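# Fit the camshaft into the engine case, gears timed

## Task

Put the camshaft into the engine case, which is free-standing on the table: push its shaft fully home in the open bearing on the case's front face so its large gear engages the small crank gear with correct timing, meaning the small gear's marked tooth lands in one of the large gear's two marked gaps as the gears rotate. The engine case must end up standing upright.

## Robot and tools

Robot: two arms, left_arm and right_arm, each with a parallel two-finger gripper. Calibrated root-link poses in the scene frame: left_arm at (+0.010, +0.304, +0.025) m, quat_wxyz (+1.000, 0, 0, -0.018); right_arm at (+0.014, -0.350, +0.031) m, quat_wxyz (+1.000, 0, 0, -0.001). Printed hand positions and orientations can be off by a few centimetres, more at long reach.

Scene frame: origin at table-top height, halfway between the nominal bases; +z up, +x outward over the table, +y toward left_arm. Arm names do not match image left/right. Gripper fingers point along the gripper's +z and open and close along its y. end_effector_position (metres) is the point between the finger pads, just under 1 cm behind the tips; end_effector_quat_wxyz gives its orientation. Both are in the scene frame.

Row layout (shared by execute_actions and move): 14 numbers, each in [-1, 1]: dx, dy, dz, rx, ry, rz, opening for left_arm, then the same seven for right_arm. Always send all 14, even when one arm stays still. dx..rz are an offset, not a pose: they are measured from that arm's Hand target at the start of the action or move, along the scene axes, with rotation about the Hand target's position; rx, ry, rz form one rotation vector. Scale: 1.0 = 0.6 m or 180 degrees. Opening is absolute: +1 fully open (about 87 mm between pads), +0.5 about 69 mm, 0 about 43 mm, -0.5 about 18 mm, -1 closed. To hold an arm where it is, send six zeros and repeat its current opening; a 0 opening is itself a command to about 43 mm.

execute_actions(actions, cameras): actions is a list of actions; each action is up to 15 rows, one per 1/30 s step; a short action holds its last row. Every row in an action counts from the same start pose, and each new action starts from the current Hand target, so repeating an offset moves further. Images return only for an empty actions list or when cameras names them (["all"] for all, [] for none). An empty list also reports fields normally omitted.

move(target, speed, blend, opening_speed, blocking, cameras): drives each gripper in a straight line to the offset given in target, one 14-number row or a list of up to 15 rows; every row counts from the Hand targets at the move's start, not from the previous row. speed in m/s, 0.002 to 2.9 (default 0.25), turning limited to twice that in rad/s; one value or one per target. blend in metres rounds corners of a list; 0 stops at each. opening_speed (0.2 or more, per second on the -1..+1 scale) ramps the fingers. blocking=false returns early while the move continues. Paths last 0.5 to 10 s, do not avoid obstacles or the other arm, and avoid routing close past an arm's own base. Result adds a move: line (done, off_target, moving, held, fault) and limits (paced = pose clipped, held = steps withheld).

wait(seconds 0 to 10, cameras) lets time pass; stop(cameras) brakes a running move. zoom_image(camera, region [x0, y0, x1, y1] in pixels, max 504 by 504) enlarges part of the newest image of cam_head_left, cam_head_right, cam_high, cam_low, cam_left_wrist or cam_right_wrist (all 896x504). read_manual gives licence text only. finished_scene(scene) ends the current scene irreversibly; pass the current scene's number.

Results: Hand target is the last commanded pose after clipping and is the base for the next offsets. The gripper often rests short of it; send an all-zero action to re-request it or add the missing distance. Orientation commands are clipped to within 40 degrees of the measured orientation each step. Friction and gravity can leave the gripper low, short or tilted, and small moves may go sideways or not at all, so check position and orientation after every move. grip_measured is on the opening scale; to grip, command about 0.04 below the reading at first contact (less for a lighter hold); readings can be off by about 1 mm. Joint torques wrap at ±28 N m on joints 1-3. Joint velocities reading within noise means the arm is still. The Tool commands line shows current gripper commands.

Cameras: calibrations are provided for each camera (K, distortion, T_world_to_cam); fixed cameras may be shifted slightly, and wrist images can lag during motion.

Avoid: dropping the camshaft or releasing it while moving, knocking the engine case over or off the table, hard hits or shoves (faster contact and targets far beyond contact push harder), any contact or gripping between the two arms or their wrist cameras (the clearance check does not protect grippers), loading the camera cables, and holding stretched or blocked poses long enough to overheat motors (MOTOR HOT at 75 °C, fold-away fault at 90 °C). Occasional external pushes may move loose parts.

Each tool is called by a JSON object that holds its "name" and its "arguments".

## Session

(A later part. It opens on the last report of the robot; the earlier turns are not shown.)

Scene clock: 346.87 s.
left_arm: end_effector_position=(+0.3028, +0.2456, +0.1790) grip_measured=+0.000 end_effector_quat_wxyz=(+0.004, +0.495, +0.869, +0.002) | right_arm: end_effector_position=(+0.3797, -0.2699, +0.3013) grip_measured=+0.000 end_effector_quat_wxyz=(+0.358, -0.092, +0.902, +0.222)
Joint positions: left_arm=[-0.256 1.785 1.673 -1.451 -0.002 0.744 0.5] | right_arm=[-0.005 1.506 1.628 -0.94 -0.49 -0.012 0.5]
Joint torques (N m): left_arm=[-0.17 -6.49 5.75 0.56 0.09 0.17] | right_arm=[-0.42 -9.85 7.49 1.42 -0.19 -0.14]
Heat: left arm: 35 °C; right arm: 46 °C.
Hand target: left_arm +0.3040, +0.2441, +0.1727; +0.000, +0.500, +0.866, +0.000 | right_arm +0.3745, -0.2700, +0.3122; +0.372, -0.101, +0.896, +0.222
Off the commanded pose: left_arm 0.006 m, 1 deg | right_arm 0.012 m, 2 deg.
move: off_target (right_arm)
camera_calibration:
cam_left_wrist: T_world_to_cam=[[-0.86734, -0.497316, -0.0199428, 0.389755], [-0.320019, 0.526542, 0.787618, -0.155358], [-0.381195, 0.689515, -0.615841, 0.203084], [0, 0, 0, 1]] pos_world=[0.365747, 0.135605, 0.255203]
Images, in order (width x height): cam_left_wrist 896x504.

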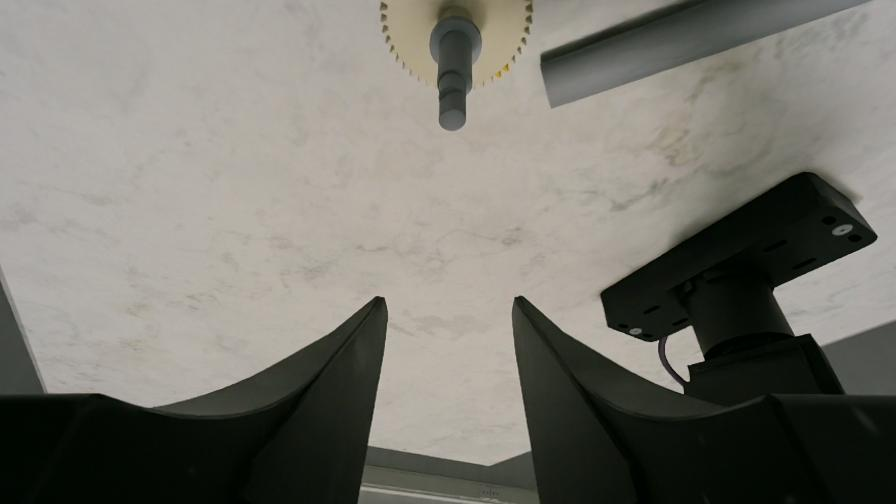

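{"name": "move", "arguments": {"target": [[0,-0.002,-0.195,0,0,0,0,0,0,0,0,0,0,0],[0,-0.002,-0.195,0,0,0,-0.85,0,0,0,0,0,0,0],[0,-0.002,-0.11,0,0,0,-0.85,0,0,0,0,0,0,0]], "speed": 0.15, "opening_speed": 1.0}}

{"name": "move", "arguments": {"target": [[0.01,0,0,0,0,0.378,-0.85,0,0,0,0,0,0,0],[0.01,0,-0.089,0,0,0.378,-0.85,0,0,0,0,0,0,0],[0.01,0,-0.089,0,0,0.378,0,0,0,0,0,0,0,0],[0.01,0,0.15,0,0,0.378,0,0,0,0,0,0,0,0]], "speed": [0.3,0.06,0.2,0.25], "opening_speed": 1.0, "cameras": ["cam_left_wrist"]}}

Scene clock: 357.40 s.
left_arm: end_effector_position=(+0.2990, +0.2467, +0.0921) grip_measured=-0.555 end_effector_quat_wxyz=(-0.019, +0.495, +0.869, -0.003) | right_arm: end_effector_position=(+0.3797, -0.2699, +0.3013) grip_measured=+0.000 end_effector_quat_wxyz=(+0.358, -0.092, +0.902, +0.222)
Joint positions: left_arm=[-0.256 1.828 1.374 -1.155 -0.002 0.744 0.223] | right_arm=[-0.005 1.506 1.628 -0.94 -0.49 -0.012 0.5]
Joint torques (N m): left_arm=[-0.49 -9.92 9.74 0.1 0.1 0.12] | right_arm=[-0.4 -9.85 7.39 1.43 -0.2 -0.15]
Heat: left arm: 35 °C; right arm: 46 °C.
Hand target: left_arm +0.3040, +0.2429, +0.1068; +0.000, +0.500, +0.866, +0.000 | right_arm +0.3745, -0.2700, +0.3122; +0.372, -0.101, +0.896, +0.222
Off the commanded pose: left_arm 0.016 m, 2 deg | right_arm 0.012 m, 2 deg.
move: off_target (left_arm, right_arm)

Scene clock: 363.77 s.
left_arm: end_effector_position=(+0.3090, +0.2423, +0.1946) grip_measured=+0.000 end_effector_quat_wxyz=(+0.002, -0.065, +0.998, +0.001) | right_arm: end_effector_position=(+0.3797, -0.2699, +0.3013) grip_measured=+0.000 end_effector_quat_wxyz=(+0.358, -0.092, +0.902, +0.222)
Joint positions: left_arm=[-0.129 1.869 1.843 -1.54 -0.002 -0.293 0.5] | right_arm=[-0.005 1.506 1.628 -0.94 -0.49 -0.012 0.5]
Joint torques (N m): left_arm=[0.61 -7.13 8.84 0.23 0.04 -0.02] | right_arm=[-0.43 -9.88 7.46 1.43 -0.2 -0.15]
Heat: left arm: 35 °C; right arm: 46 °C.
Hand target: left_arm +0.3100, +0.2429, +0.1968; +0.000, -0.070, +0.998, +0.000 | right_arm +0.3745, -0.2700, +0.3122; +0.372, -0.101, +0.896, +0.222
Off the commanded pose: left_arm 0.002 m, 1 deg | right_arm 0.012 m, 2 deg.
move: off_target (right_arm)
camera_calibration:
cam_left_wrist: T_world_to_cam=[[0.113803, -0.993409, -0.0136844, 0.209687], [-0.610873, -0.0808295, 0.787591, 0.0730958], [-0.783507, -0.0812707, -0.616046, 0.528369], [0, 0, 0, 1]] pos_world=[0.43477, 0.257154, 0.2708]
Images, in order (width x height): cam_left_wrist 896x504.

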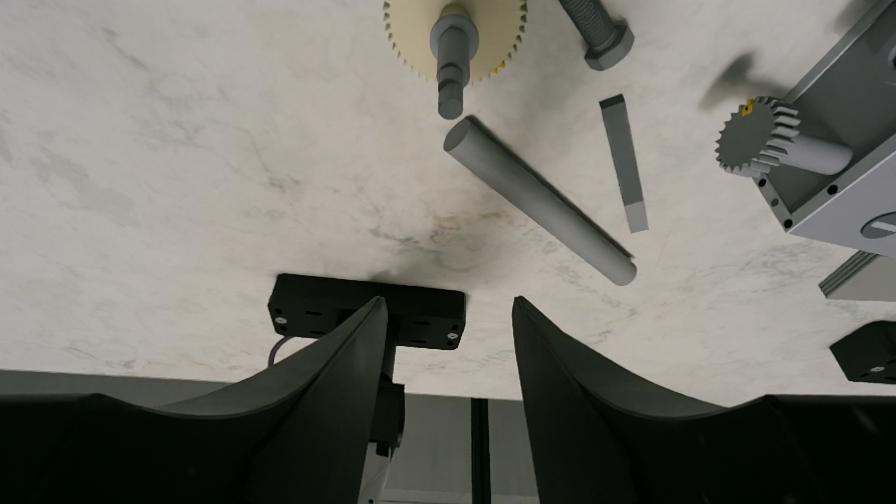

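{"name": "move", "arguments": {"target": [-0.03,0.1,-0.03,0,0,-0.5,0,0,0,0,0,0,0,0]}}

Scene clock: 370.67 s.
left_arm: end_effector_position=(+0.2919, +0.3011, +0.1761) grip_measured=+0.000 end_effector_quat_wxyz=(-0.011, +0.655, +0.756, -0.006) | right_arm: end_effector_position=(+0.3797, -0.2699, +0.3013) grip_measured=+0.000 end_effector_quat_wxyz=(+0.358, -0.092, +0.902, +0.222)
Joint positions: left_arm=[-0.117 1.673 1.528 -1.451 -0.002 1.275 0.5] | right_arm=[-0.005 1.506 1.628 -0.94 -0.49 -0.012 0.5]
Joint torques (N m): left_arm=[0.87 -8.39 5.61 0.45 0.11 0.15] | right_arm=[-0.42 -9.91 7.43 1.44 -0.2 -0.15]
Heat: left arm: 35 °C; right arm: 46 °C.
Hand target: left_arm +0.2920, +0.3029, +0.1787; +0.000, +0.656, +0.755, +0.000 | right_arm +0.3745, -0.2700, +0.3122; +0.372, -0.101, +0.896, +0.222
Off the commanded pose: left_arm 0.003 m, 1 deg | right_arm 0.012 m, 2 deg.
move: off_target (right_arm)

{"name": "move", "arguments": {"target": [-0.028,0.012,-0.173,-0.475,-0.164,0.096,0,0,0,0,0,0,0,0]}}

{"name": "move", "arguments": {"target": [[0.0,0.0,-0.075,0,0,0,0,0,0,0,0,0,0,0],[0.045,-0.082,-0.081,0,0,0,0,0,0,0,0,0,0,0]], "speed": 0.12, "cameras": ["cam_left_wrist"]}}

Scene clock: 382.80 s.
left_arm: end_effector_position=(+0.2735, +0.3086, +0.0751) grip_measured=+0.000 end_effector_quat_wxyz=(+0.579, +0.333, +0.677, -0.309) | right_arm: end_effector_position=(+0.3797, -0.2699, +0.3013) grip_measured=+0.000 end_effector_quat_wxyz=(+0.358, -0.092, +0.902, +0.222)
Joint positions: left_arm=[0.74 1.835 0.75 -1.012 1.409 2.071 0.5] | right_arm=[-0.005 1.506 1.628 -0.94 -0.49 -0.012 0.5]
Joint torques (N m): left_arm=[0.75 -4.78 3.37 -0.25 0.8 0.19] | right_arm=[-0.4 -9.83 7.45 1.42 -0.2 -0.14]
Heat: left arm: 34 °C; right arm: 46 °C.
Hand target: left_arm +0.2753, +0.3101, +0.0750; +0.613, +0.353, +0.613, -0.353 | right_arm +0.3745, -0.2700, +0.3122; +0.372, -0.101, +0.896, +0.222
Off the commanded pose: left_arm 0.002 m, 10 deg | right_arm 0.012 m, 2 deg.
joint sent to its limit (left arm) — joint 6 (wrist roll), upper limit. The joint targets are off in orientation, not in position.
move: off_target (left_arm, right_arm)

Scene clock: 385.37 s.
left_arm: end_effector_position=(+0.2978, +0.2620, +0.0267) grip_measured=+0.000 end_effector_quat_wxyz=(+0.604, +0.362, +0.611, -0.361) | right_arm: end_effector_position=(+0.3797, -0.2699, +0.3013) grip_measured=+0.000 end_effector_quat_wxyz=(+0.358, -0.092, +0.902, +0.222)
Joint positions: left_arm=[0.536 2.124 0.759 -0.682 1.561 2.044 0.5] | right_arm=[-0.005 1.506 1.628 -0.94 -0.49 -0.012 0.5]
Joint torques (N m): left_arm=[-0.42 -5 3.82 -0.16 0.75 0.07] | right_arm=[-0.39 -9.84 7.46 1.43 -0.19 -0.15]
Heat: left arm: 34 °C; right arm: 46 °C.
Hand target: left_arm +0.3022, +0.2609, +0.0264; +0.613, +0.354, +0.613, -0.353 | right_arm +0.3745, -0.2700, +0.3122; +0.372, -0.101, +0.896, +0.222
Off the commanded pose: left_arm 0.005 m, 2 deg | right_arm 0.012 m, 2 deg.
joint sent to its limit (left arm) — joint 5 (wrist yaw), upper limit. The joint targets still meet the commanded pose.
move: off_target (right_arm)
camera_calibration:
cam_left_wrist: T_world_to_cam=[[-0.872855, -0.487818, -0.0125376, 0.389497], [-0.381597, 0.698357, -0.605542, -0.0351113], [0.30415, -0.523766, -0.795715, 0.214605], [0, 0, 0, 1]] pos_world=[0.261304, 0.326927, 0.154387]
Images, in order (width x height): cam_left_wrist 896x504.

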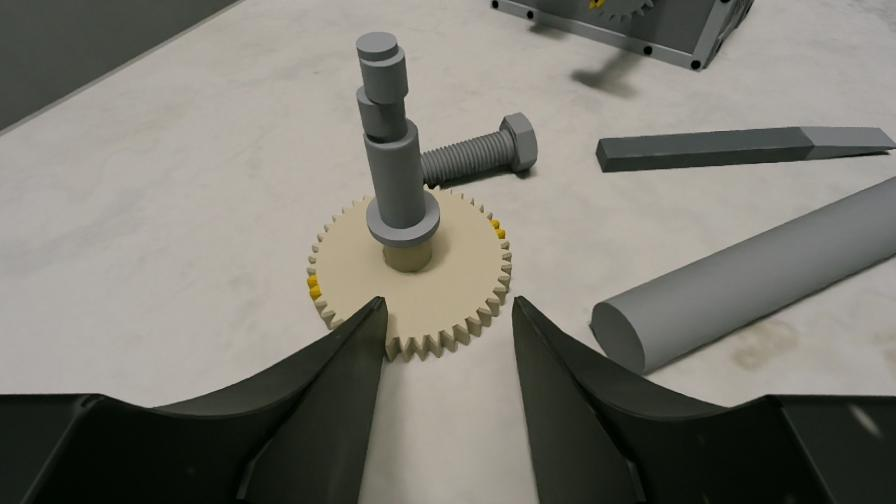

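{"name": "move", "arguments": {"target": [[0.018,0.010,-0.004,0,0,0,0,0,0,0,0,0,0,0],[0.035,-0.018,-0.008,0,0,0,0,0,0,0,0,0,0,0]], "speed": 0.08, "cameras": ["cam_left_wrist"]}}

Scene clock: 391.10 s.
left_arm: end_effector_position=(+0.3219, +0.2523, +0.0250) grip_measured=+0.000 end_effector_quat_wxyz=(+0.599, +0.386, +0.591, -0.379) | right_arm: end_effector_position=(+0.3797, -0.2699, +0.3013) grip_measured=+0.000 end_effector_quat_wxyz=(+0.358, -0.092, +0.902, +0.222)
Joint positions: left_arm=[0.46 2.182 0.871 -0.679 1.577 2.004 0.5] | right_arm=[-0.005 1.506 1.628 -0.94 -0.49 -0.012 0.5]
Joint torques (N m): left_arm=[-0.42 -5.34 4.36 -0.25 0.64 0.07] | right_arm=[-0.42 -9.91 7.49 1.42 -0.21 -0.14]
Heat: left arm: 33 °C; right arm: 46 °C.
Hand target: left_arm +0.3232, +0.2501, +0.0217; +0.613, +0.354, +0.613, -0.353 | right_arm +0.3745, -0.2700, +0.3122; +0.372, -0.101, +0.896, +0.222
Off the commanded pose: left_arm 0.004 m, 6 deg | right_arm 0.012 m, 2 deg.
joint sent to its limit (left arm) — joint 5 (wrist yaw), upper limit. The joint targets are off in orientation, not in position.
move: off_target (left_arm, right_arm)
camera_calibration:
cam_left_wrist: T_world_to_cam=[[-0.904006, -0.426549, -0.0287929, 0.400806], [-0.319802, 0.719394, -0.616602, -0.0451646], [0.283724, -0.548204, -0.786748, 0.213395], [0, 0, 0, 1]] pos_world=[0.287342, 0.320439, 0.15158]
Images, in order (width x height): cam_left_wrist 896x504.

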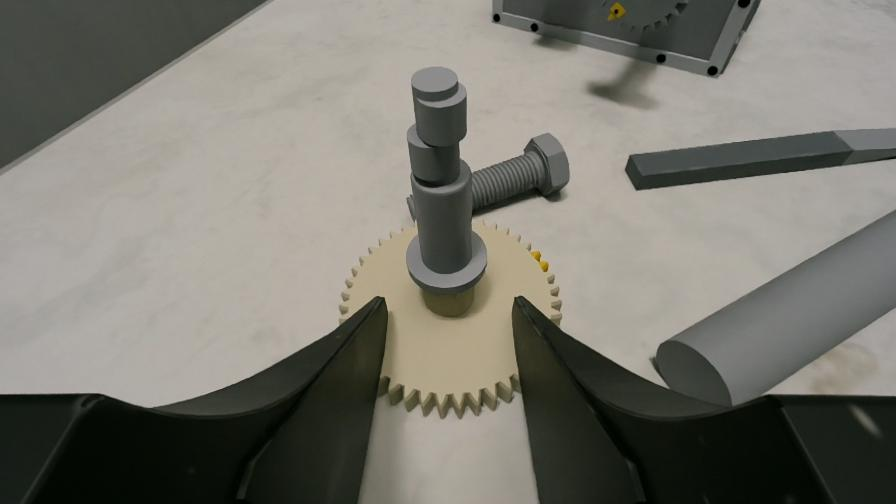

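{"name": "move", "arguments": {"target": [[0.004,-0.013,-0.003,0,0,0.0,0,0,0,0,0,0,0,0],[0.004,-0.013,-0.003,0,0,0.0,-1,0,0,0,0,0,0,0]], "speed": 0.06, "opening_speed": 0.8, "cameras": ["cam_left_wrist"]}}

Scene clock: 397.63 s.
left_arm: end_effector_position=(+0.3264, +0.2468, +0.0251) grip_measured=-0.964 end_effector_quat_wxyz=(+0.598, +0.394, +0.583, -0.385) | right_arm: end_effector_position=(+0.3797, -0.2699, +0.3013) grip_measured=+0.000 end_effector_quat_wxyz=(+0.358, -0.092, +0.902, +0.222)
Joint positions: left_arm=[0.436 2.194 0.893 -0.679 1.582 2.002 0.018] | right_arm=[-0.005 1.506 1.628 -0.94 -0.49 -0.012 0.5]
Joint torques (N m): left_arm=[-0.87 -5.18 4.29 -0.32 0.59 0.12] | right_arm=[-0.43 -9.84 7.5 1.42 -0.2 -0.15]
Heat: left arm: 33 °C; right arm: 46 °C.
Hand target: left_arm +0.3256, +0.2423, +0.0198; +0.612, +0.354, +0.613, -0.353 | right_arm +0.3745, -0.2700, +0.3122; +0.372, -0.101, +0.896, +0.222
Off the commanded pose: left_arm 0.007 m, 7 deg | right_arm 0.012 m, 2 deg.
joint sent to its limit (left arm) — joint 5 (wrist yaw), upper limit. The joint targets are off in orientation, not in position.
move: off_target (left_arm, right_arm); target 2's new opening was sent with left_arm's hand 0.007 m and 7 deg from that target
camera_calibration:
cam_left_wrist: T_world_to_cam=[[-0.913072, -0.406114, -0.0370262, 0.400657], [-0.297478, 0.725415, -0.620709, -0.0484437], [0.278938, -0.555737, -0.783166, 0.212488], [0, 0, 0, 1]] pos_world=[0.292147, 0.315942, 0.151179]
Images, in order (width x height): cam_left_wrist 896x504.

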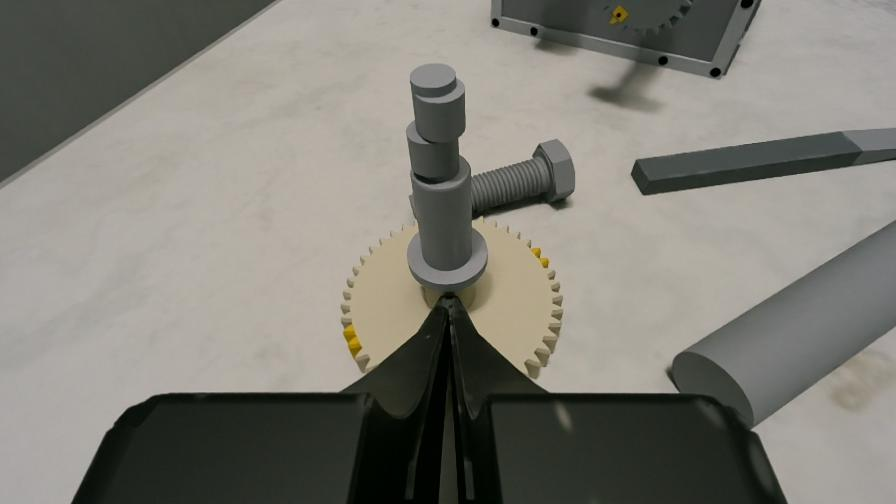

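Too short; reopen, advance 14 mm more, close.

{"name": "move", "arguments": {"target": [[-0.005,0.012,0,0,0,0.0,0,0,0,0,0,0,0,0],[0.009,-0.024,0,0,0,0.0,0,0,0,0,0,0,0,0],[0.009,-0.024,0,0,0,0.0,-1,0,0,0,0,0,0,0]], "speed": 0.06, "opening_speed": 0.8, "cameras": ["cam_left_wrist"]}}

Scene clock: 404.73 s.
left_arm: end_effector_position=(+0.3328, +0.2323, +0.0253) grip_measured=-0.510 end_effector_quat_wxyz=(+0.589, +0.411, +0.569, -0.400) | right_arm: end_effector_position=(+0.3797, -0.2699, +0.3013) grip_measured=+0.000 end_effector_quat_wxyz=(+0.358, -0.092, +0.902, +0.222)
Joint positions: left_arm=[0.378 2.215 0.939 -0.698 1.586 2.003 0.245] | right_arm=[-0.005 1.506 1.628 -0.94 -0.49 -0.012 0.5]
Joint torques (N m): left_arm=[-0.81 -5.5 4.55 -0.4 0.56 0.13] | right_arm=[-0.46 -9.83 7.46 1.42 -0.21 -0.14]
Heat: left arm: 32 °C; right arm: 46 °C.
Hand target: left_arm +0.3310, +0.2279, +0.0197; +0.612, +0.354, +0.613, -0.353 | right_arm +0.3745, -0.2700, +0.3122; +0.372, -0.101, +0.896, +0.222
Off the commanded pose: left_arm 0.007 m, 10 deg | right_arm 0.012 m, 2 deg.
joint read past its limit (left arm) — joint 5 (wrist yaw), upper limit.
joint sent to its limit (left arm) — joint 5 (wrist yaw), upper limit. The joint targets are off in orientation, not in position.
move: off_target (left_arm, right_arm); target 3's new opening was sent with left_arm's hand 0.007 m and 10 deg from that target
camera_calibration:
cam_left_wrist: T_world_to_cam=[[-0.933977, -0.35468, -0.0434749, 0.395757], [-0.252078, 0.740203, -0.623342, -0.054295], [0.253267, -0.571228, -0.78074, 0.214946], [0, 0, 0, 1]] pos_world=[0.301503, 0.30334, 0.151178]
Images, in order (width x height): cam_left_wrist 896x504.

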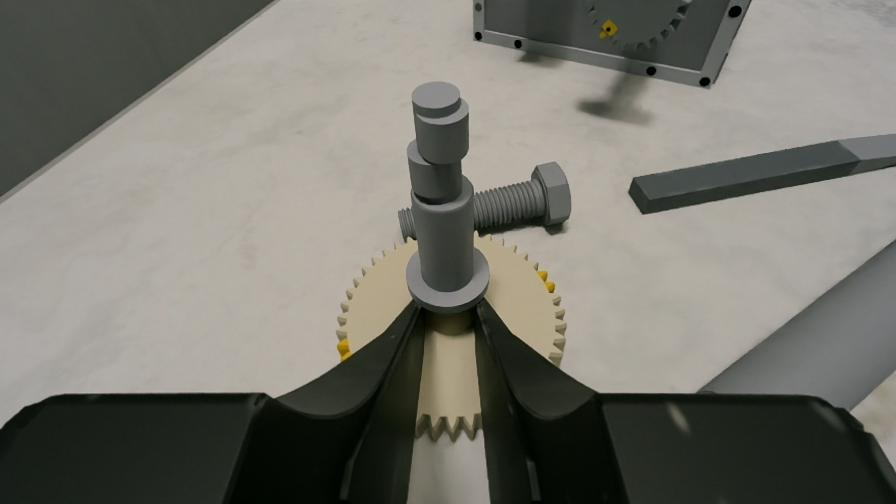

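{"name": "move", "arguments": {"target": [[0,0,0.2,0,0,0,-1,0,0,0,0,0,0,0],[0.0,0.0,0.28,0.503,0.075,-0.187,-1,0,0,0,0,0,0,0],[0.06,-0.08,0.22,0.503,0.075,-0.187,-1,0,0,0,0,0,0,0],[0.074,-0.141,0.09,0.503,0.075,-0.187,-1,0,0,0,0,0,0,0]], "speed": 0.2, "blend": [0.02,0.02,0.02,0], "cameras": ["cam_left_wrist","cam_right_wrist","cam_low","cam_head_left"]}}

{"name": "zoom_image", "arguments": {"camera": "cam_low", "region": [490, 200, 640, 300]}}

{"name": "zoom_image", "arguments": {"camera": "cam_right_wrist", "region": [20, 40, 420, 340]}}

Scene clock: 416.70 s.
left_arm: end_effector_position=(+0.3721, +0.1423, +0.0731) grip_measured=-0.510 end_effector_quat_wxyz=(+0.000, +0.783, +0.621, -0.013) | right_arm: end_effector_position=(+0.3797, -0.2699, +0.3013) grip_measured=+0.000 end_effector_quat_wxyz=(+0.358, -0.092, +0.902, +0.222)
Joint positions: left_arm=[-0.475 2.13 1.735 -1.186 0.024 1.291 0.245] | right_arm=[-0.005 1.506 1.628 -0.94 -0.49 -0.012 0.5]
Joint torques (N m): left_arm=[-0.1 -10.21 6.63 0.47 -0.07 0] | right_arm=[-0.4 -9.92 7.43 1.45 -0.19 -0.14]
Heat: left arm: 33 °C; right arm: 46 °C.
Hand target: left_arm +0.3755, +0.1433, +0.0738; +0.002, +0.783, +0.622, -0.001 | right_arm +0.3745, -0.2700, +0.3122; +0.372, -0.101, +0.896, +0.222
Off the commanded pose: left_arm 0.004 m, 1 deg | right_arm 0.012 m, 2 deg.
move: off_target (right_arm)
camera_calibration:
cam_left_wrist: T_world_to_cam=[[-0.970257, 0.242055, 0.00317149, 0.327778], [0.154442, 0.608873, 0.778088, -0.182974], [0.186409, 0.755435, -0.628147, 0.0157557], [0, 0, 0, 1]] pos_world=[0.343351, 0.0201653, 0.151227]
cam_right_wrist: T_world_to_cam=[[0.319232, -0.884346, -0.34062, -0.259452], [-0.932749, -0.356751, 0.0520463, 0.263739], [-0.167544, 0.301098, -0.938759, 0.572131], [0, 0, 0, 1]] pos_world=[0.424685, -0.307624, 0.434992]
Images, in order (width x height): cam_head_left 896x504, cam_low 896x504, cam_left_wrist 896x504, cam_right_wrist 896x504.

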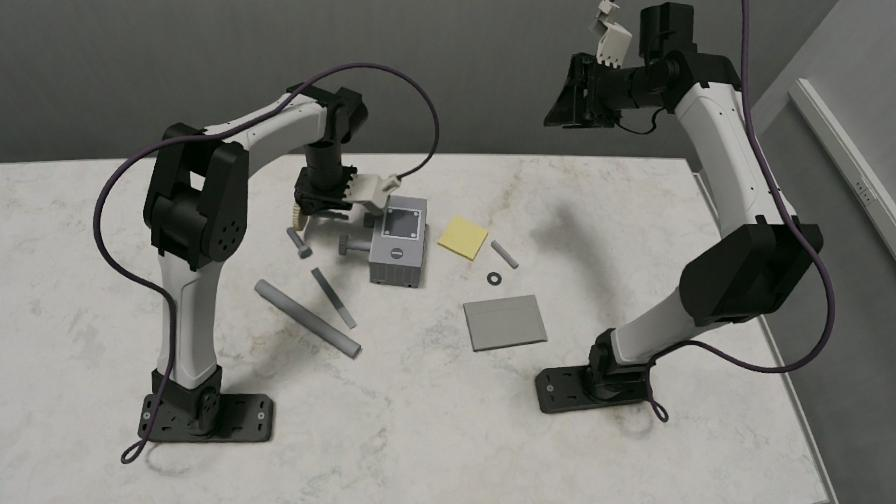

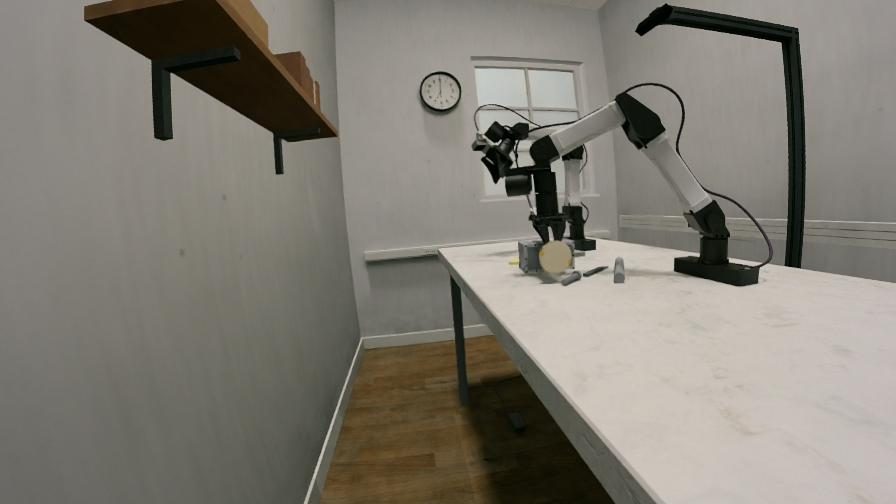

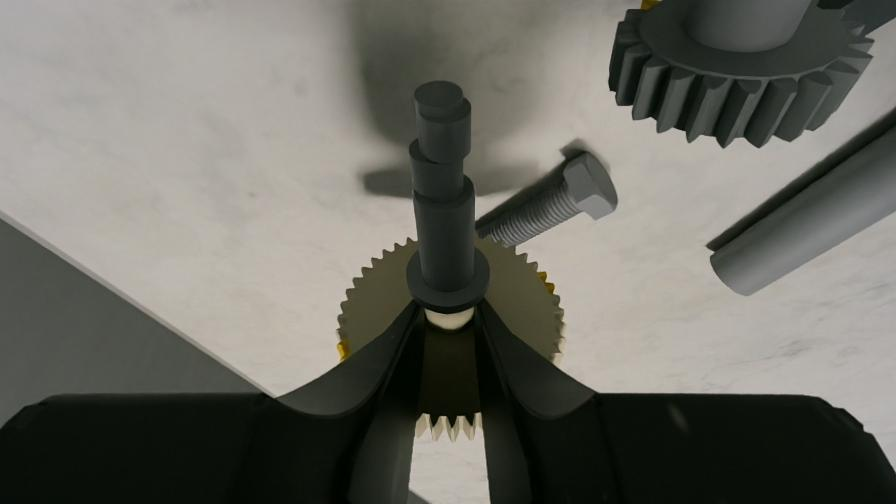

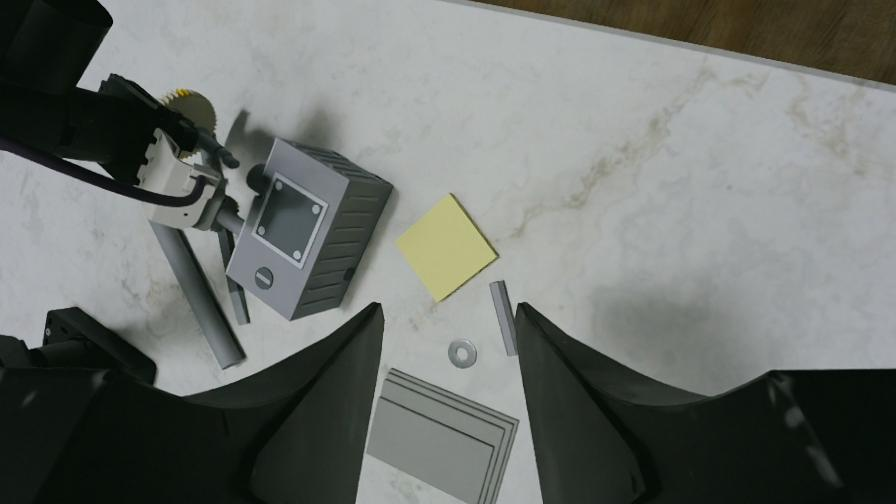

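Scaled by 3.360.

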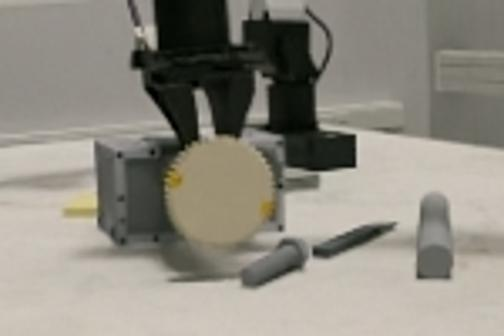

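Scaled by 1.260.

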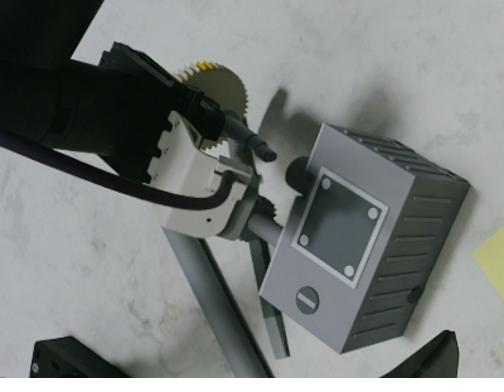

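{"name": "move", "arguments": {"target": [-0.01,-0.03,-0.004,0,0,0.017,-1,-0.03,0.17,-0.1,0,0,0,0], "speed": 0.15, "cameras": ["cam_left_wrist","cam_right_wrist"]}}

{"name": "zoom_image", "arguments": {"camera": "cam_right_wrist", "region": [0, 0, 420, 300]}}

Scene clock: 450.90 s.
left_arm: end_effector_position=(+0.3605, +0.1289, +0.0679) grip_measured=-0.510 end_effector_quat_wxyz=(-0.008, +0.766, +0.643, -0.015) | right_arm: end_effector_position=(+0.3572, -0.1675, +0.2417) grip_measured=+0.000 end_effector_quat_wxyz=(+0.353, -0.106, +0.903, +0.219)
Joint positions: left_arm=[-0.516 2.144 1.735 -1.186 0.023 1.194 0.245] | right_arm=[0.36 1.428 1.304 -0.613 -0.235 0.229 0.5]
Joint torques (N m): left_arm=[-0.31 -9.35 9.42 0.38 -0.07 0] | right_arm=[0.02 -10.06 6.53 1.78 0.08 0.12]
Motor temperatures (°C): left_arm=[20 38 34 25 22 22 23] | right_arm=[22 46 34 30 19 22 19]
Heat: left arm: 38 °C; right arm: 46 °C.
Hand target: left_arm +0.3694, +0.1253, +0.0715; +0.002, +0.766, +0.643, -0.001 | right_arm +0.3565, -0.1681, +0.2522; +0.372, -0.101, +0.896, +0.222
Off the commanded pose: left_arm 0.010 m, 2 deg | right_arm 0.011 m, 2 deg.
move: off_target (right_arm)
camera_calibration:
cam_left_wrist: T_world_to_cam=[[-0.982089, 0.187602, 0.0175411, 0.330109], [0.130288, 0.608887, 0.782485, -0.160701], [0.136115, 0.770755, -0.622423, 0.0405568], [0, 0, 0, 1]] pos_world=[0.339613, 0.00466031, 0.145199]
cam_right_wrist: T_world_to_cam=[[0.341124, -0.88157, -0.326297, -0.192849], [-0.923075, -0.379755, 0.0609803, 0.272961], [-0.177671, 0.280395, -0.943298, 0.482761], [0, 0, 0, 1]] pos_world=[0.403522, -0.201716, 0.375816]
Images, in order (width x height): cam_left_wrist 896x504, cam_right_wrist 896x504.

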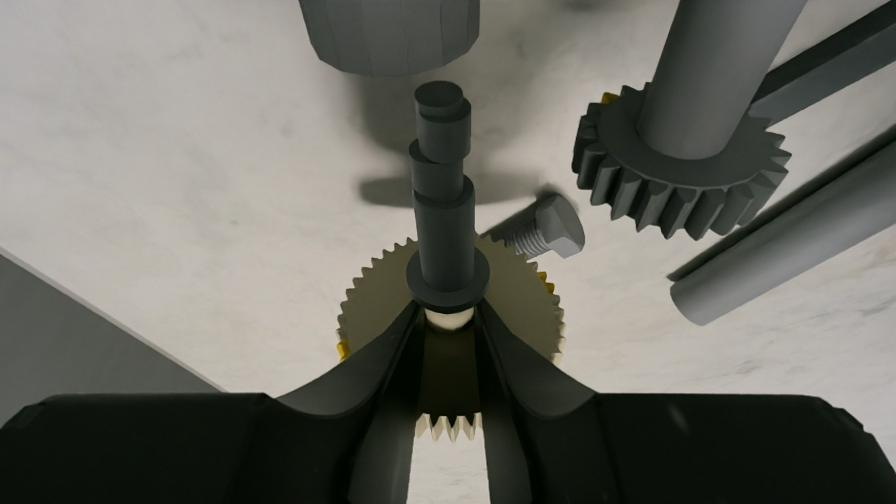

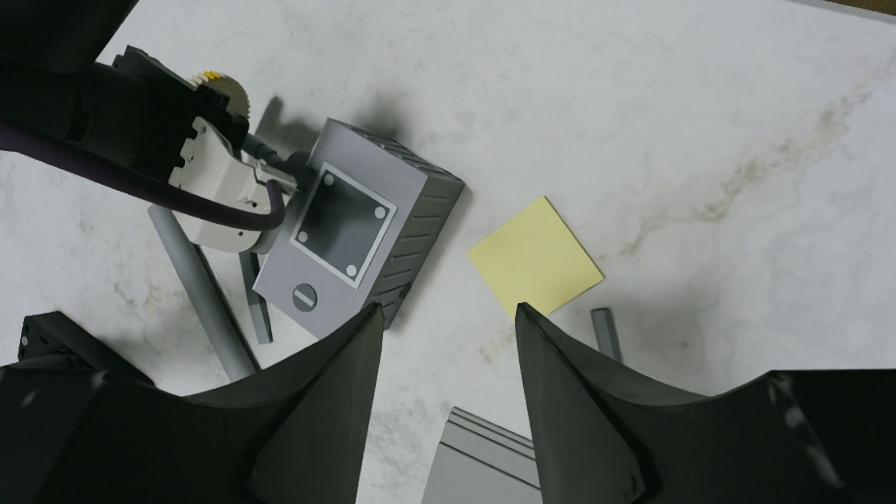

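Scaled by 1.200.

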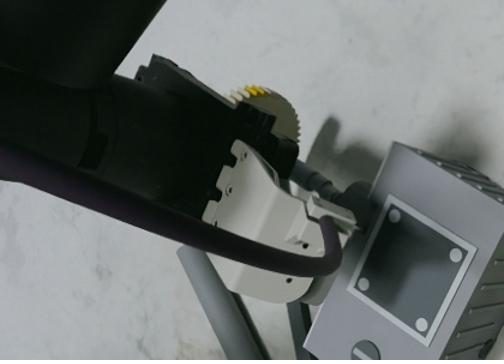

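{"name": "move", "arguments": {"target": [0.014,-0.0,0.002,0,0,0.0,-1,0,0,0,0,0,0,0], "speed": 0.1, "cameras": ["cam_left_wrist"]}}

Scene clock: 465.87 s.
left_arm: end_effector_position=(+0.3691, +0.1236, +0.0670) grip_measured=-0.510 end_effector_quat_wxyz=(-0.001, +0.766, +0.643, -0.012) | right_arm: end_effector_position=(+0.3573, -0.1676, +0.2417) grip_measured=+0.000 end_effector_quat_wxyz=(+0.354, -0.106, +0.903, +0.219)
Joint positions: left_arm=[-0.516 2.172 1.777 -1.186 0.023 1.194 0.245] | right_arm=[0.36 1.428 1.304 -0.613 -0.235 0.229 0.5]
Joint torques (N m): left_arm=[0.72 -9.48 10.19 0.19 -0.09 0.13] | right_arm=[0.08 -10.04 6.5 1.79 0.09 0.1]
Heat: left arm: 39 °C; right arm: 45 °C.
Hand target: left_arm +0.3778, +0.1253, +0.0726; +0.002, +0.766, +0.643, -0.001 | right_arm +0.3565, -0.1681, +0.2522; +0.371, -0.101, +0.896, +0.222
Off the commanded pose: left_arm 0.011 m, 1 deg | right_arm 0.011 m, 2 deg.
move: off_target (left_arm, right_arm)
camera_calibration:
cam_left_wrist: T_world_to_cam=[[-0.982219, 0.187678, 0.00476234, 0.340458], [0.121198, 0.614511, 0.779543, -0.154983], [0.143377, 0.766259, -0.626331, 0.0410738], [0, 0, 0, 1]] pos_world=[0.347299, -0.000130977, 0.14492]
Images, in order (width x height): cam_left_wrist 896x504.

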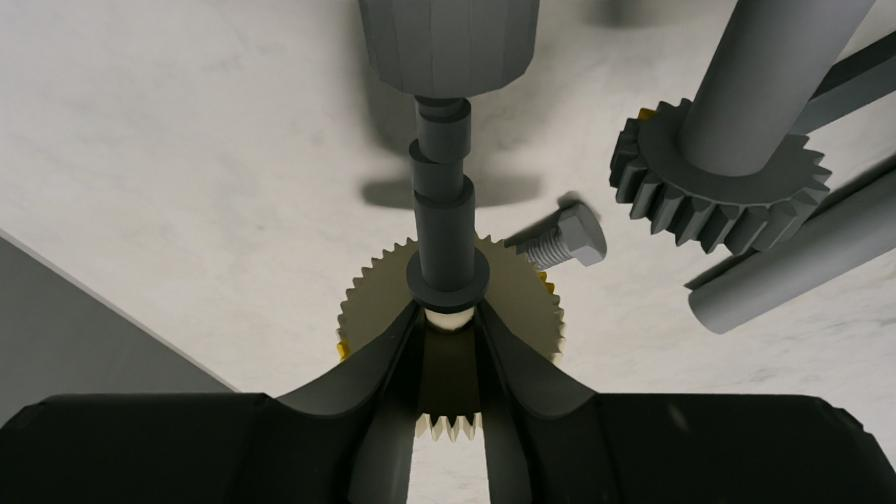

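{"name": "move", "arguments": {"target": [-0.010,-0.038,0.001,0,0,0.0,-1,0,0,0,0,0,0,0], "speed": 0.06, "cameras": ["cam_left_wrist"]}}

Scene clock: 472.90 s.
left_arm: end_effector_position=(+0.3681, +0.1108, +0.0679) grip_measured=-0.510 end_effector_quat_wxyz=(-0.006, +0.763, +0.646, -0.004) | right_arm: end_effector_position=(+0.3573, -0.1676, +0.2417) grip_measured=+0.000 end_effector_quat_wxyz=(+0.354, -0.106, +0.903, +0.219)
Joint positions: left_arm=[-0.55 2.203 1.828 -1.21 0.005 1.152 0.245] | right_arm=[0.36 1.428 1.304 -0.613 -0.235 0.229 0.5]
Joint torques (N m): left_arm=[-1.01 -9.78 10.4 0.22 0.06 0.06] | right_arm=[-0.03 -10.06 6.53 1.79 0.08 0.1]
Heat: left arm: 39 °C; right arm: 45 °C.
Hand target: left_arm +0.3718, +0.1025, +0.0733; +0.002, +0.766, +0.643, -0.001 | right_arm +0.3565, -0.1681, +0.2522; +0.371, -0.101, +0.896, +0.222
Off the commanded pose: left_arm 0.010 m, 1 deg | right_arm 0.011 m, 2 deg.
move: off_target (right_arm)
camera_calibration:
cam_left_wrist: T_world_to_cam=[[-0.983601, 0.180347, 0.00225796, 0.343406], [0.11204, 0.601152, 0.791242, -0.143613], [0.14134, 0.778519, -0.611499, 0.049905], [0, 0, 0, 1]] pos_world=[0.346811, -0.0144511, 0.143374]
Images, in order (width x height): cam_left_wrist 896x504.

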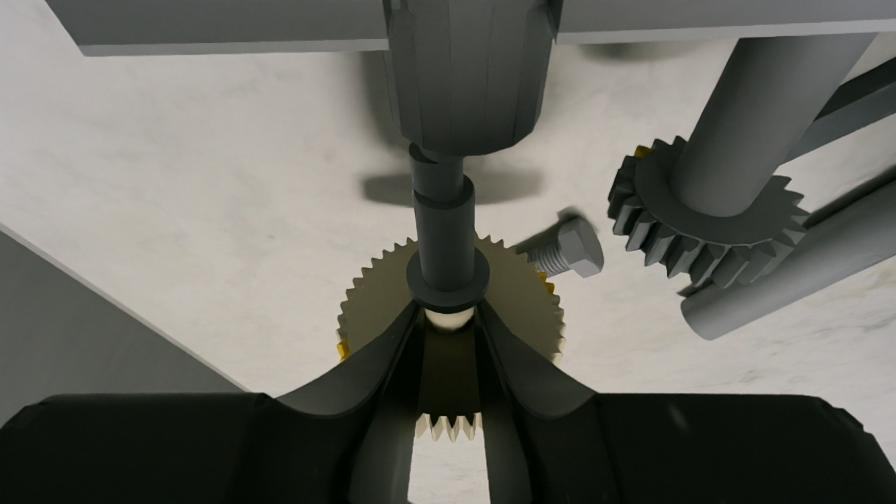

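{"name": "move", "arguments": {"target": [[0.0,0.025,0,0,0,0,-1,0,0,0,0,0,0,0],[-0.011,0.025,0,0,0,0,-1,0,0,0,0,0,0,0]], "speed": 0.08, "cameras": ["cam_left_wrist"]}}

Scene clock: 482.30 s.
left_arm: end_effector_position=(+0.3618, +0.1198, +0.0583) grip_measured=-0.510 end_effector_quat_wxyz=(-0.021, +0.765, +0.644, -0.009) | right_arm: end_effector_position=(+0.3573, -0.1676, +0.2417) grip_measured=+0.000 end_effector_quat_wxyz=(+0.354, -0.106, +0.903, +0.219)
Joint positions: left_arm=[-0.541 2.199 1.779 -1.197 0.005 1.166 0.245] | right_arm=[0.36 1.428 1.304 -0.613 -0.235 0.229 0.5]
Joint torques (N m): left_arm=[0.02 -14.24 6.15 0.38 0.07 0.09] | right_arm=[-0.01 -10.03 6.5 1.79 0.09 0.1]
Heat: left arm: 39 °C; right arm: 45 °C.
Hand target: left_arm +0.3651, +0.1175, +0.0731; +0.001, +0.766, +0.643, -0.001 | right_arm +0.3565, -0.1681, +0.2522; +0.371, -0.101, +0.896, +0.222
Off the commanded pose: left_arm 0.016 m, 3 deg | right_arm 0.011 m, 2 deg.
move: off_target (left_arm, right_arm)
camera_calibration:
cam_left_wrist: T_world_to_cam=[[-0.982328, 0.184551, 0.031188, 0.332896], [0.135664, 0.587265, 0.797944, -0.147963], [0.128945, 0.788074, -0.601924, 0.0407687], [0, 0, 0, 1]] pos_world=[0.341829, -0.0066714, 0.132223]
Images, in order (width x height): cam_left_wrist 896x504.

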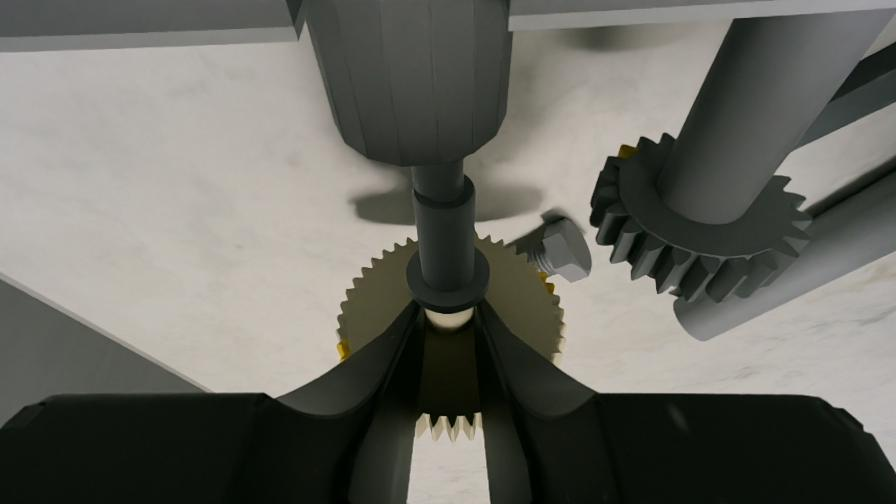

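{"name": "move", "arguments": {"target": [[0.0,0.03,0.0,0,0,0,-1,0,0,0,0,0,0,0],[0.009,0.03,0.012,0,0,0,-1,0,0,0,0,0,0,0]], "speed": 0.08, "cameras": ["cam_left_wrist"]}}

Scene clock: 486.77 s.
left_arm: end_effector_position=(+0.3612, +0.1371, +0.0600) grip_measured=-0.510 end_effector_quat_wxyz=(-0.021, +0.765, +0.644, -0.010) | right_arm: end_effector_position=(+0.3573, -0.1676, +0.2417) grip_measured=+0.000 end_effector_quat_wxyz=(+0.354, -0.106, +0.903, +0.219)
Joint positions: left_arm=[-0.505 2.159 1.721 -1.179 0.005 1.202 0.245] | right_arm=[0.36 1.428 1.304 -0.613 -0.235 0.229 0.5]
Joint torques (N m): left_arm=[0.91 -12.78 10.3 0.08 0.07 0.13] | right_arm=[0.01 -10 6.46 1.78 0.1 0.11]
Heat: left arm: 40 °C; right arm: 45 °C.
Hand target: left_arm +0.3707, +0.1355, +0.0805; +0.002, +0.766, +0.643, -0.001 | right_arm +0.3565, -0.1681, +0.2522; +0.371, -0.101, +0.896, +0.222
Off the commanded pose: left_arm 0.022 m, 3 deg | right_arm 0.011 m, 2 deg.
move: off_target (left_arm, right_arm)
camera_calibration:
cam_left_wrist: T_world_to_cam=[[-0.982156, 0.185322, 0.0320141, 0.328857], [0.136963, 0.588177, 0.79705, -0.159952], [0.128881, 0.787212, -0.603064, 0.0284623], [0, 0, 0, 1]] pos_world=[0.341229, 0.0107299, 0.134127]
Images, in order (width x height): cam_left_wrist 896x504.

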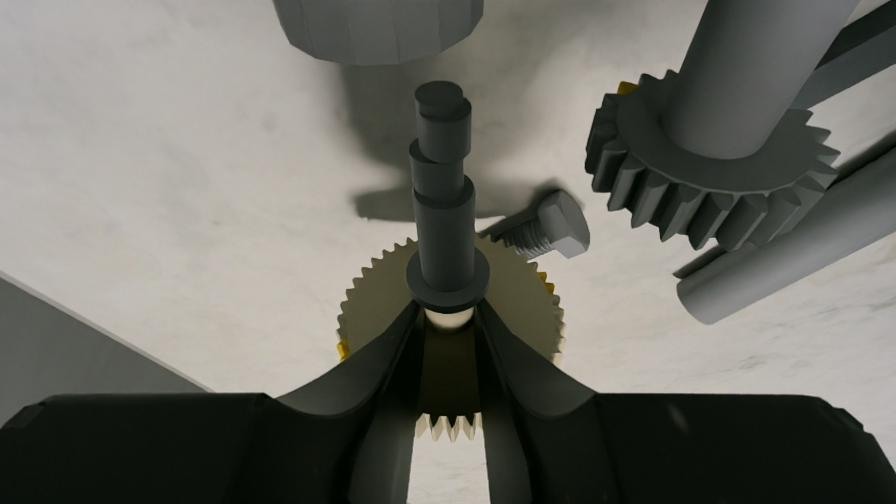

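{"name": "move", "arguments": {"target": [0.013,0.0,0.007,0,0,0,-1,0,0,0,0,0,0,0], "speed": 0.1, "cameras": ["cam_left_wrist"]}}

Scene clock: 490.93 s.
left_arm: end_effector_position=(+0.3722, +0.1359, +0.0752) grip_measured=-0.510 end_effector_quat_wxyz=(-0.007, +0.765, +0.644, -0.005) | right_arm: end_effector_position=(+0.3573, -0.1676, +0.2417) grip_measured=+0.000 end_effector_quat_wxyz=(+0.354, -0.106, +0.903, +0.219)
Joint positions: left_arm=[-0.494 2.159 1.785 -1.213 0.005 1.212 0.245] | right_arm=[0.36 1.428 1.304 -0.613 -0.235 0.229 0.5]
Joint torques (N m): left_arm=[0.72 -10.41 10.13 0.12 0.07 0.18] | right_arm=[0.03 -10.06 6.52 1.78 0.09 0.11]
Heat: left arm: 41 °C; right arm: 45 °C.
Hand target: left_arm +0.3784, +0.1355, +0.0847; +0.002, +0.766, +0.643, -0.001 | right_arm +0.3565, -0.1681, +0.2522; +0.371, -0.101, +0.896, +0.222
Off the commanded pose: left_arm 0.011 m, 1 deg | right_arm 0.011 m, 2 deg.
move: off_target (left_arm, right_arm)
camera_calibration:
cam_left_wrist: T_world_to_cam=[[-0.982838, 0.184426, 0.00409171, 0.34179], [0.115996, 0.600613, 0.791081, -0.166295], [0.143438, 0.777979, -0.611697, 0.0335436], [0, 0, 0, 1]] pos_world=[0.350402, 0.0107479, 0.150673]
Images, in order (width x height): cam_left_wrist 896x504.

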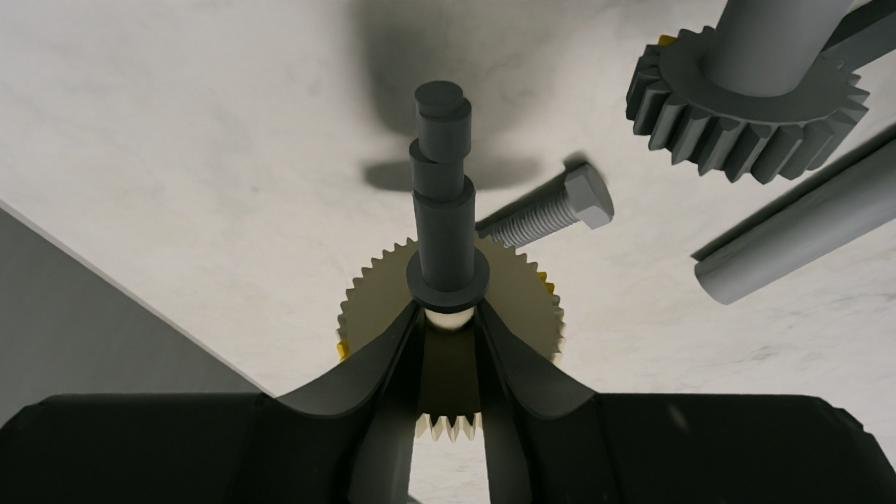

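{"name": "move", "arguments": {"target": [[-0.004,-0.022,-0.018,0,0,0,-1,0,0,0,0,0,0,0]], "speed": 0.1, "cameras": ["cam_left_wrist"]}}

Scene clock: 497.00 s.
left_arm: end_effector_position=(+0.3670, +0.1291, +0.0693) grip_measured=-0.510 end_effector_quat_wxyz=(-0.015, +0.766, +0.642, -0.007) | right_arm: end_effector_position=(+0.3573, -0.1676, +0.2417) grip_measured=+0.000 end_effector_quat_wxyz=(+0.354, -0.106, +0.903, +0.219)
Joint positions: left_arm=[-0.515 2.174 1.785 -1.214 0.005 1.197 0.245] | right_arm=[0.36 1.428 1.304 -0.613 -0.235 0.229 0.5]
Joint torques (N m): left_arm=[-0.24 -9.72 9.87 0.4 0.06 0.05] | right_arm=[-0.02 -10.04 6.5 1.78 0.09 0.11]
Heat: left arm: 41 °C; right arm: 45 °C.
Hand target: left_arm +0.3760, +0.1224, +0.0737; +0.001, +0.766, +0.643, -0.001 | right_arm +0.3565, -0.1681, +0.2522; +0.371, -0.101, +0.896, +0.222
Off the commanded pose: left_arm 0.012 m, 2 deg | right_arm 0.011 m, 2 deg.
move: off_target (left_arm, right_arm)
camera_calibration:
cam_left_wrist: T_world_to_cam=[[-0.981597, 0.190003, 0.0191478, 0.335752], [0.130294, 0.593052, 0.794552, -0.161449], [0.139612, 0.782424, -0.606894, 0.0365746], [0, 0, 0, 1]] pos_world=[0.345503, 0.00333671, 0.144047]
Images, in order (width x height): cam_left_wrist 896x504.

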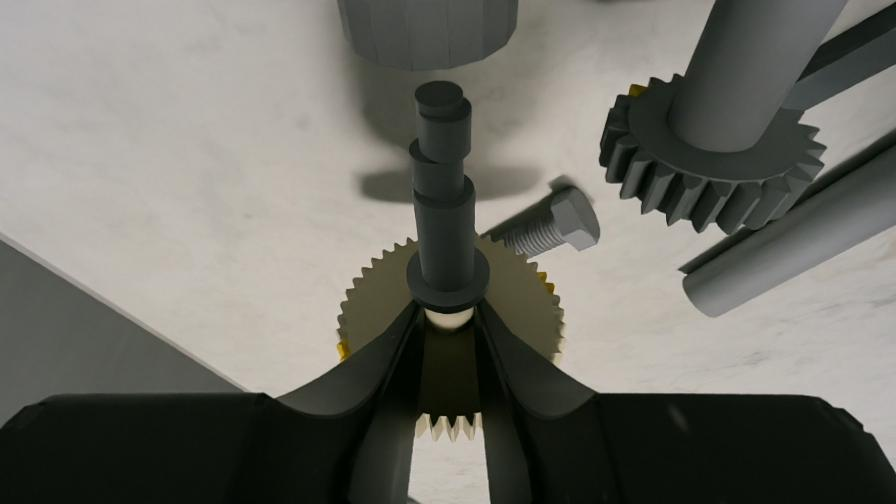

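{"name": "move", "arguments": {"target": [[-0.006,-0.045,0.0,0,0,0,-1,0,0,0,0,0,0,0]], "speed": 0.06, "cameras": ["cam_left_wrist"]}}

Scene clock: 503.07 s.
left_arm: end_effector_position=(+0.3683, +0.1102, +0.0690) grip_measured=-0.510 end_effector_quat_wxyz=(-0.016, +0.762, +0.648, +0.001) | right_arm: end_effector_position=(+0.3573, -0.1676, +0.2417) grip_measured=+0.000 end_effector_quat_wxyz=(+0.354, -0.106, +0.903, +0.219)
Joint positions: left_arm=[-0.557 2.223 1.86 -1.238 -0.011 1.139 0.245] | right_arm=[0.36 1.428 1.304 -0.613 -0.235 0.229 0.5]
Joint torques (N m): left_arm=[-1.58 -9.88 10.59 0.32 0.21 0.03] | right_arm=[0.02 -10.03 6.49 1.78 0.09 0.11]
Motor temperatures (°C): left_arm=[20 41 39 25 22 22 24] | right_arm=[22 45 32 30 19 22 19]
Heat: left arm: 41 °C; right arm: 45 °C.
Hand target: left_arm +0.3725, +0.0954, +0.0739; +0.002, +0.766, +0.643, -0.001 | right_arm +0.3565, -0.1681, +0.2522; +0.371, -0.101, +0.896, +0.222
Off the commanded pose: left_arm 0.016 m, 2 deg | right_arm 0.011 m, 2 deg.
move: off_target (left_arm, right_arm)
camera_calibration:
cam_left_wrist: T_world_to_cam=[[-0.984457, 0.17533, 0.0102204, 0.343915], [0.11239, 0.584203, 0.803788, -0.143281], [0.134957, 0.792443, -0.594828, 0.0507065], [0, 0, 0, 1]] pos_world=[0.347829, -0.0167752, 0.141814]
Images, in order (width x height): cam_left_wrist 896x504.

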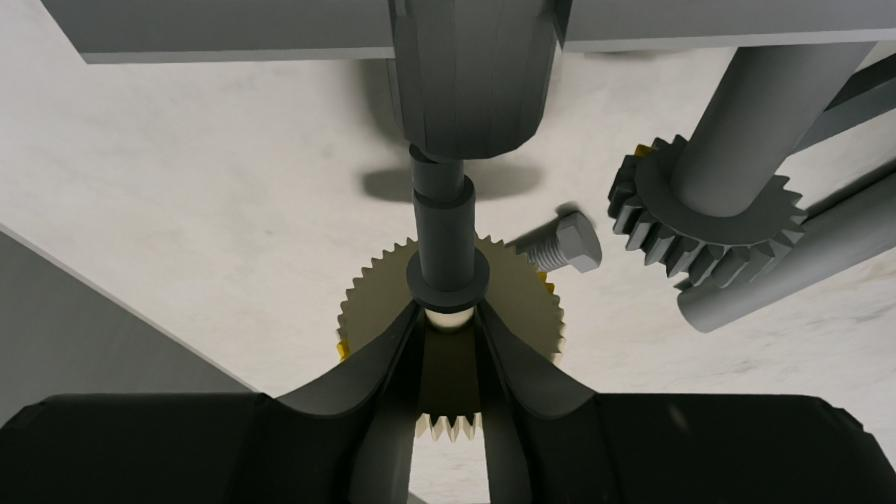

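{"name": "move", "arguments": {"target": [[-0.006,0.033,0.0,0,0,0,-1,0,0,0,0,0,0,0],[-0.018,0.0,0.002,0,0,0,-1,0,0,0,0,0,0,0]], "speed": 0.06, "cameras": ["cam_left_wrist"]}}

Scene clock: 507.97 s.
left_arm: end_effector_position=(+0.3598, +0.1115, +0.0605) grip_measured=-0.510 end_effector_quat_wxyz=(-0.026, +0.761, +0.648, +0.003) | right_arm: end_effector_position=(+0.3574, -0.1675, +0.2418) grip_measured=+0.000 end_effector_quat_wxyz=(+0.354, -0.106, +0.903, +0.219)
Joint positions: left_arm=[-0.57 2.216 1.811 -1.215 -0.019 1.126 0.245] | right_arm=[0.36 1.428 1.304 -0.613 -0.235 0.229 0.5]
Joint torques (N m): left_arm=[-1.81 -12.62 9.55 0.26 0.28 0.02] | right_arm=[0.01 -10.11 6.49 1.78 0.09 0.11]
Heat: left arm: 42 °C; right arm: 45 °C.
Hand target: left_arm +0.3616, +0.0953, +0.0750; +0.002, +0.766, +0.643, -0.001 | right_arm +0.3565, -0.1681, +0.2522; +0.372, -0.101, +0.896, +0.222
Off the commanded pose: left_arm 0.022 m, 3 deg | right_arm 0.010 m, 2 deg.
move: off_target (left_arm)
camera_calibration:
cam_left_wrist: T_world_to_cam=[[-0.984422, 0.174203, 0.0237973, 0.334747], [0.120479, 0.569774, 0.812922, -0.138049], [0.128055, 0.803126, -0.581886, 0.0462407], [0, 0, 0, 1]] pos_world=[0.340243, -0.0167945, 0.131164]
Images, in order (width x height): cam_left_wrist 896x504.

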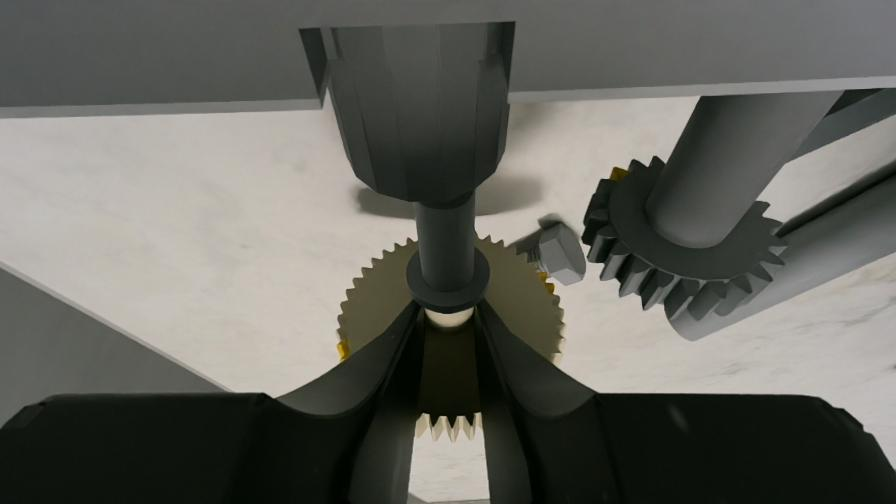

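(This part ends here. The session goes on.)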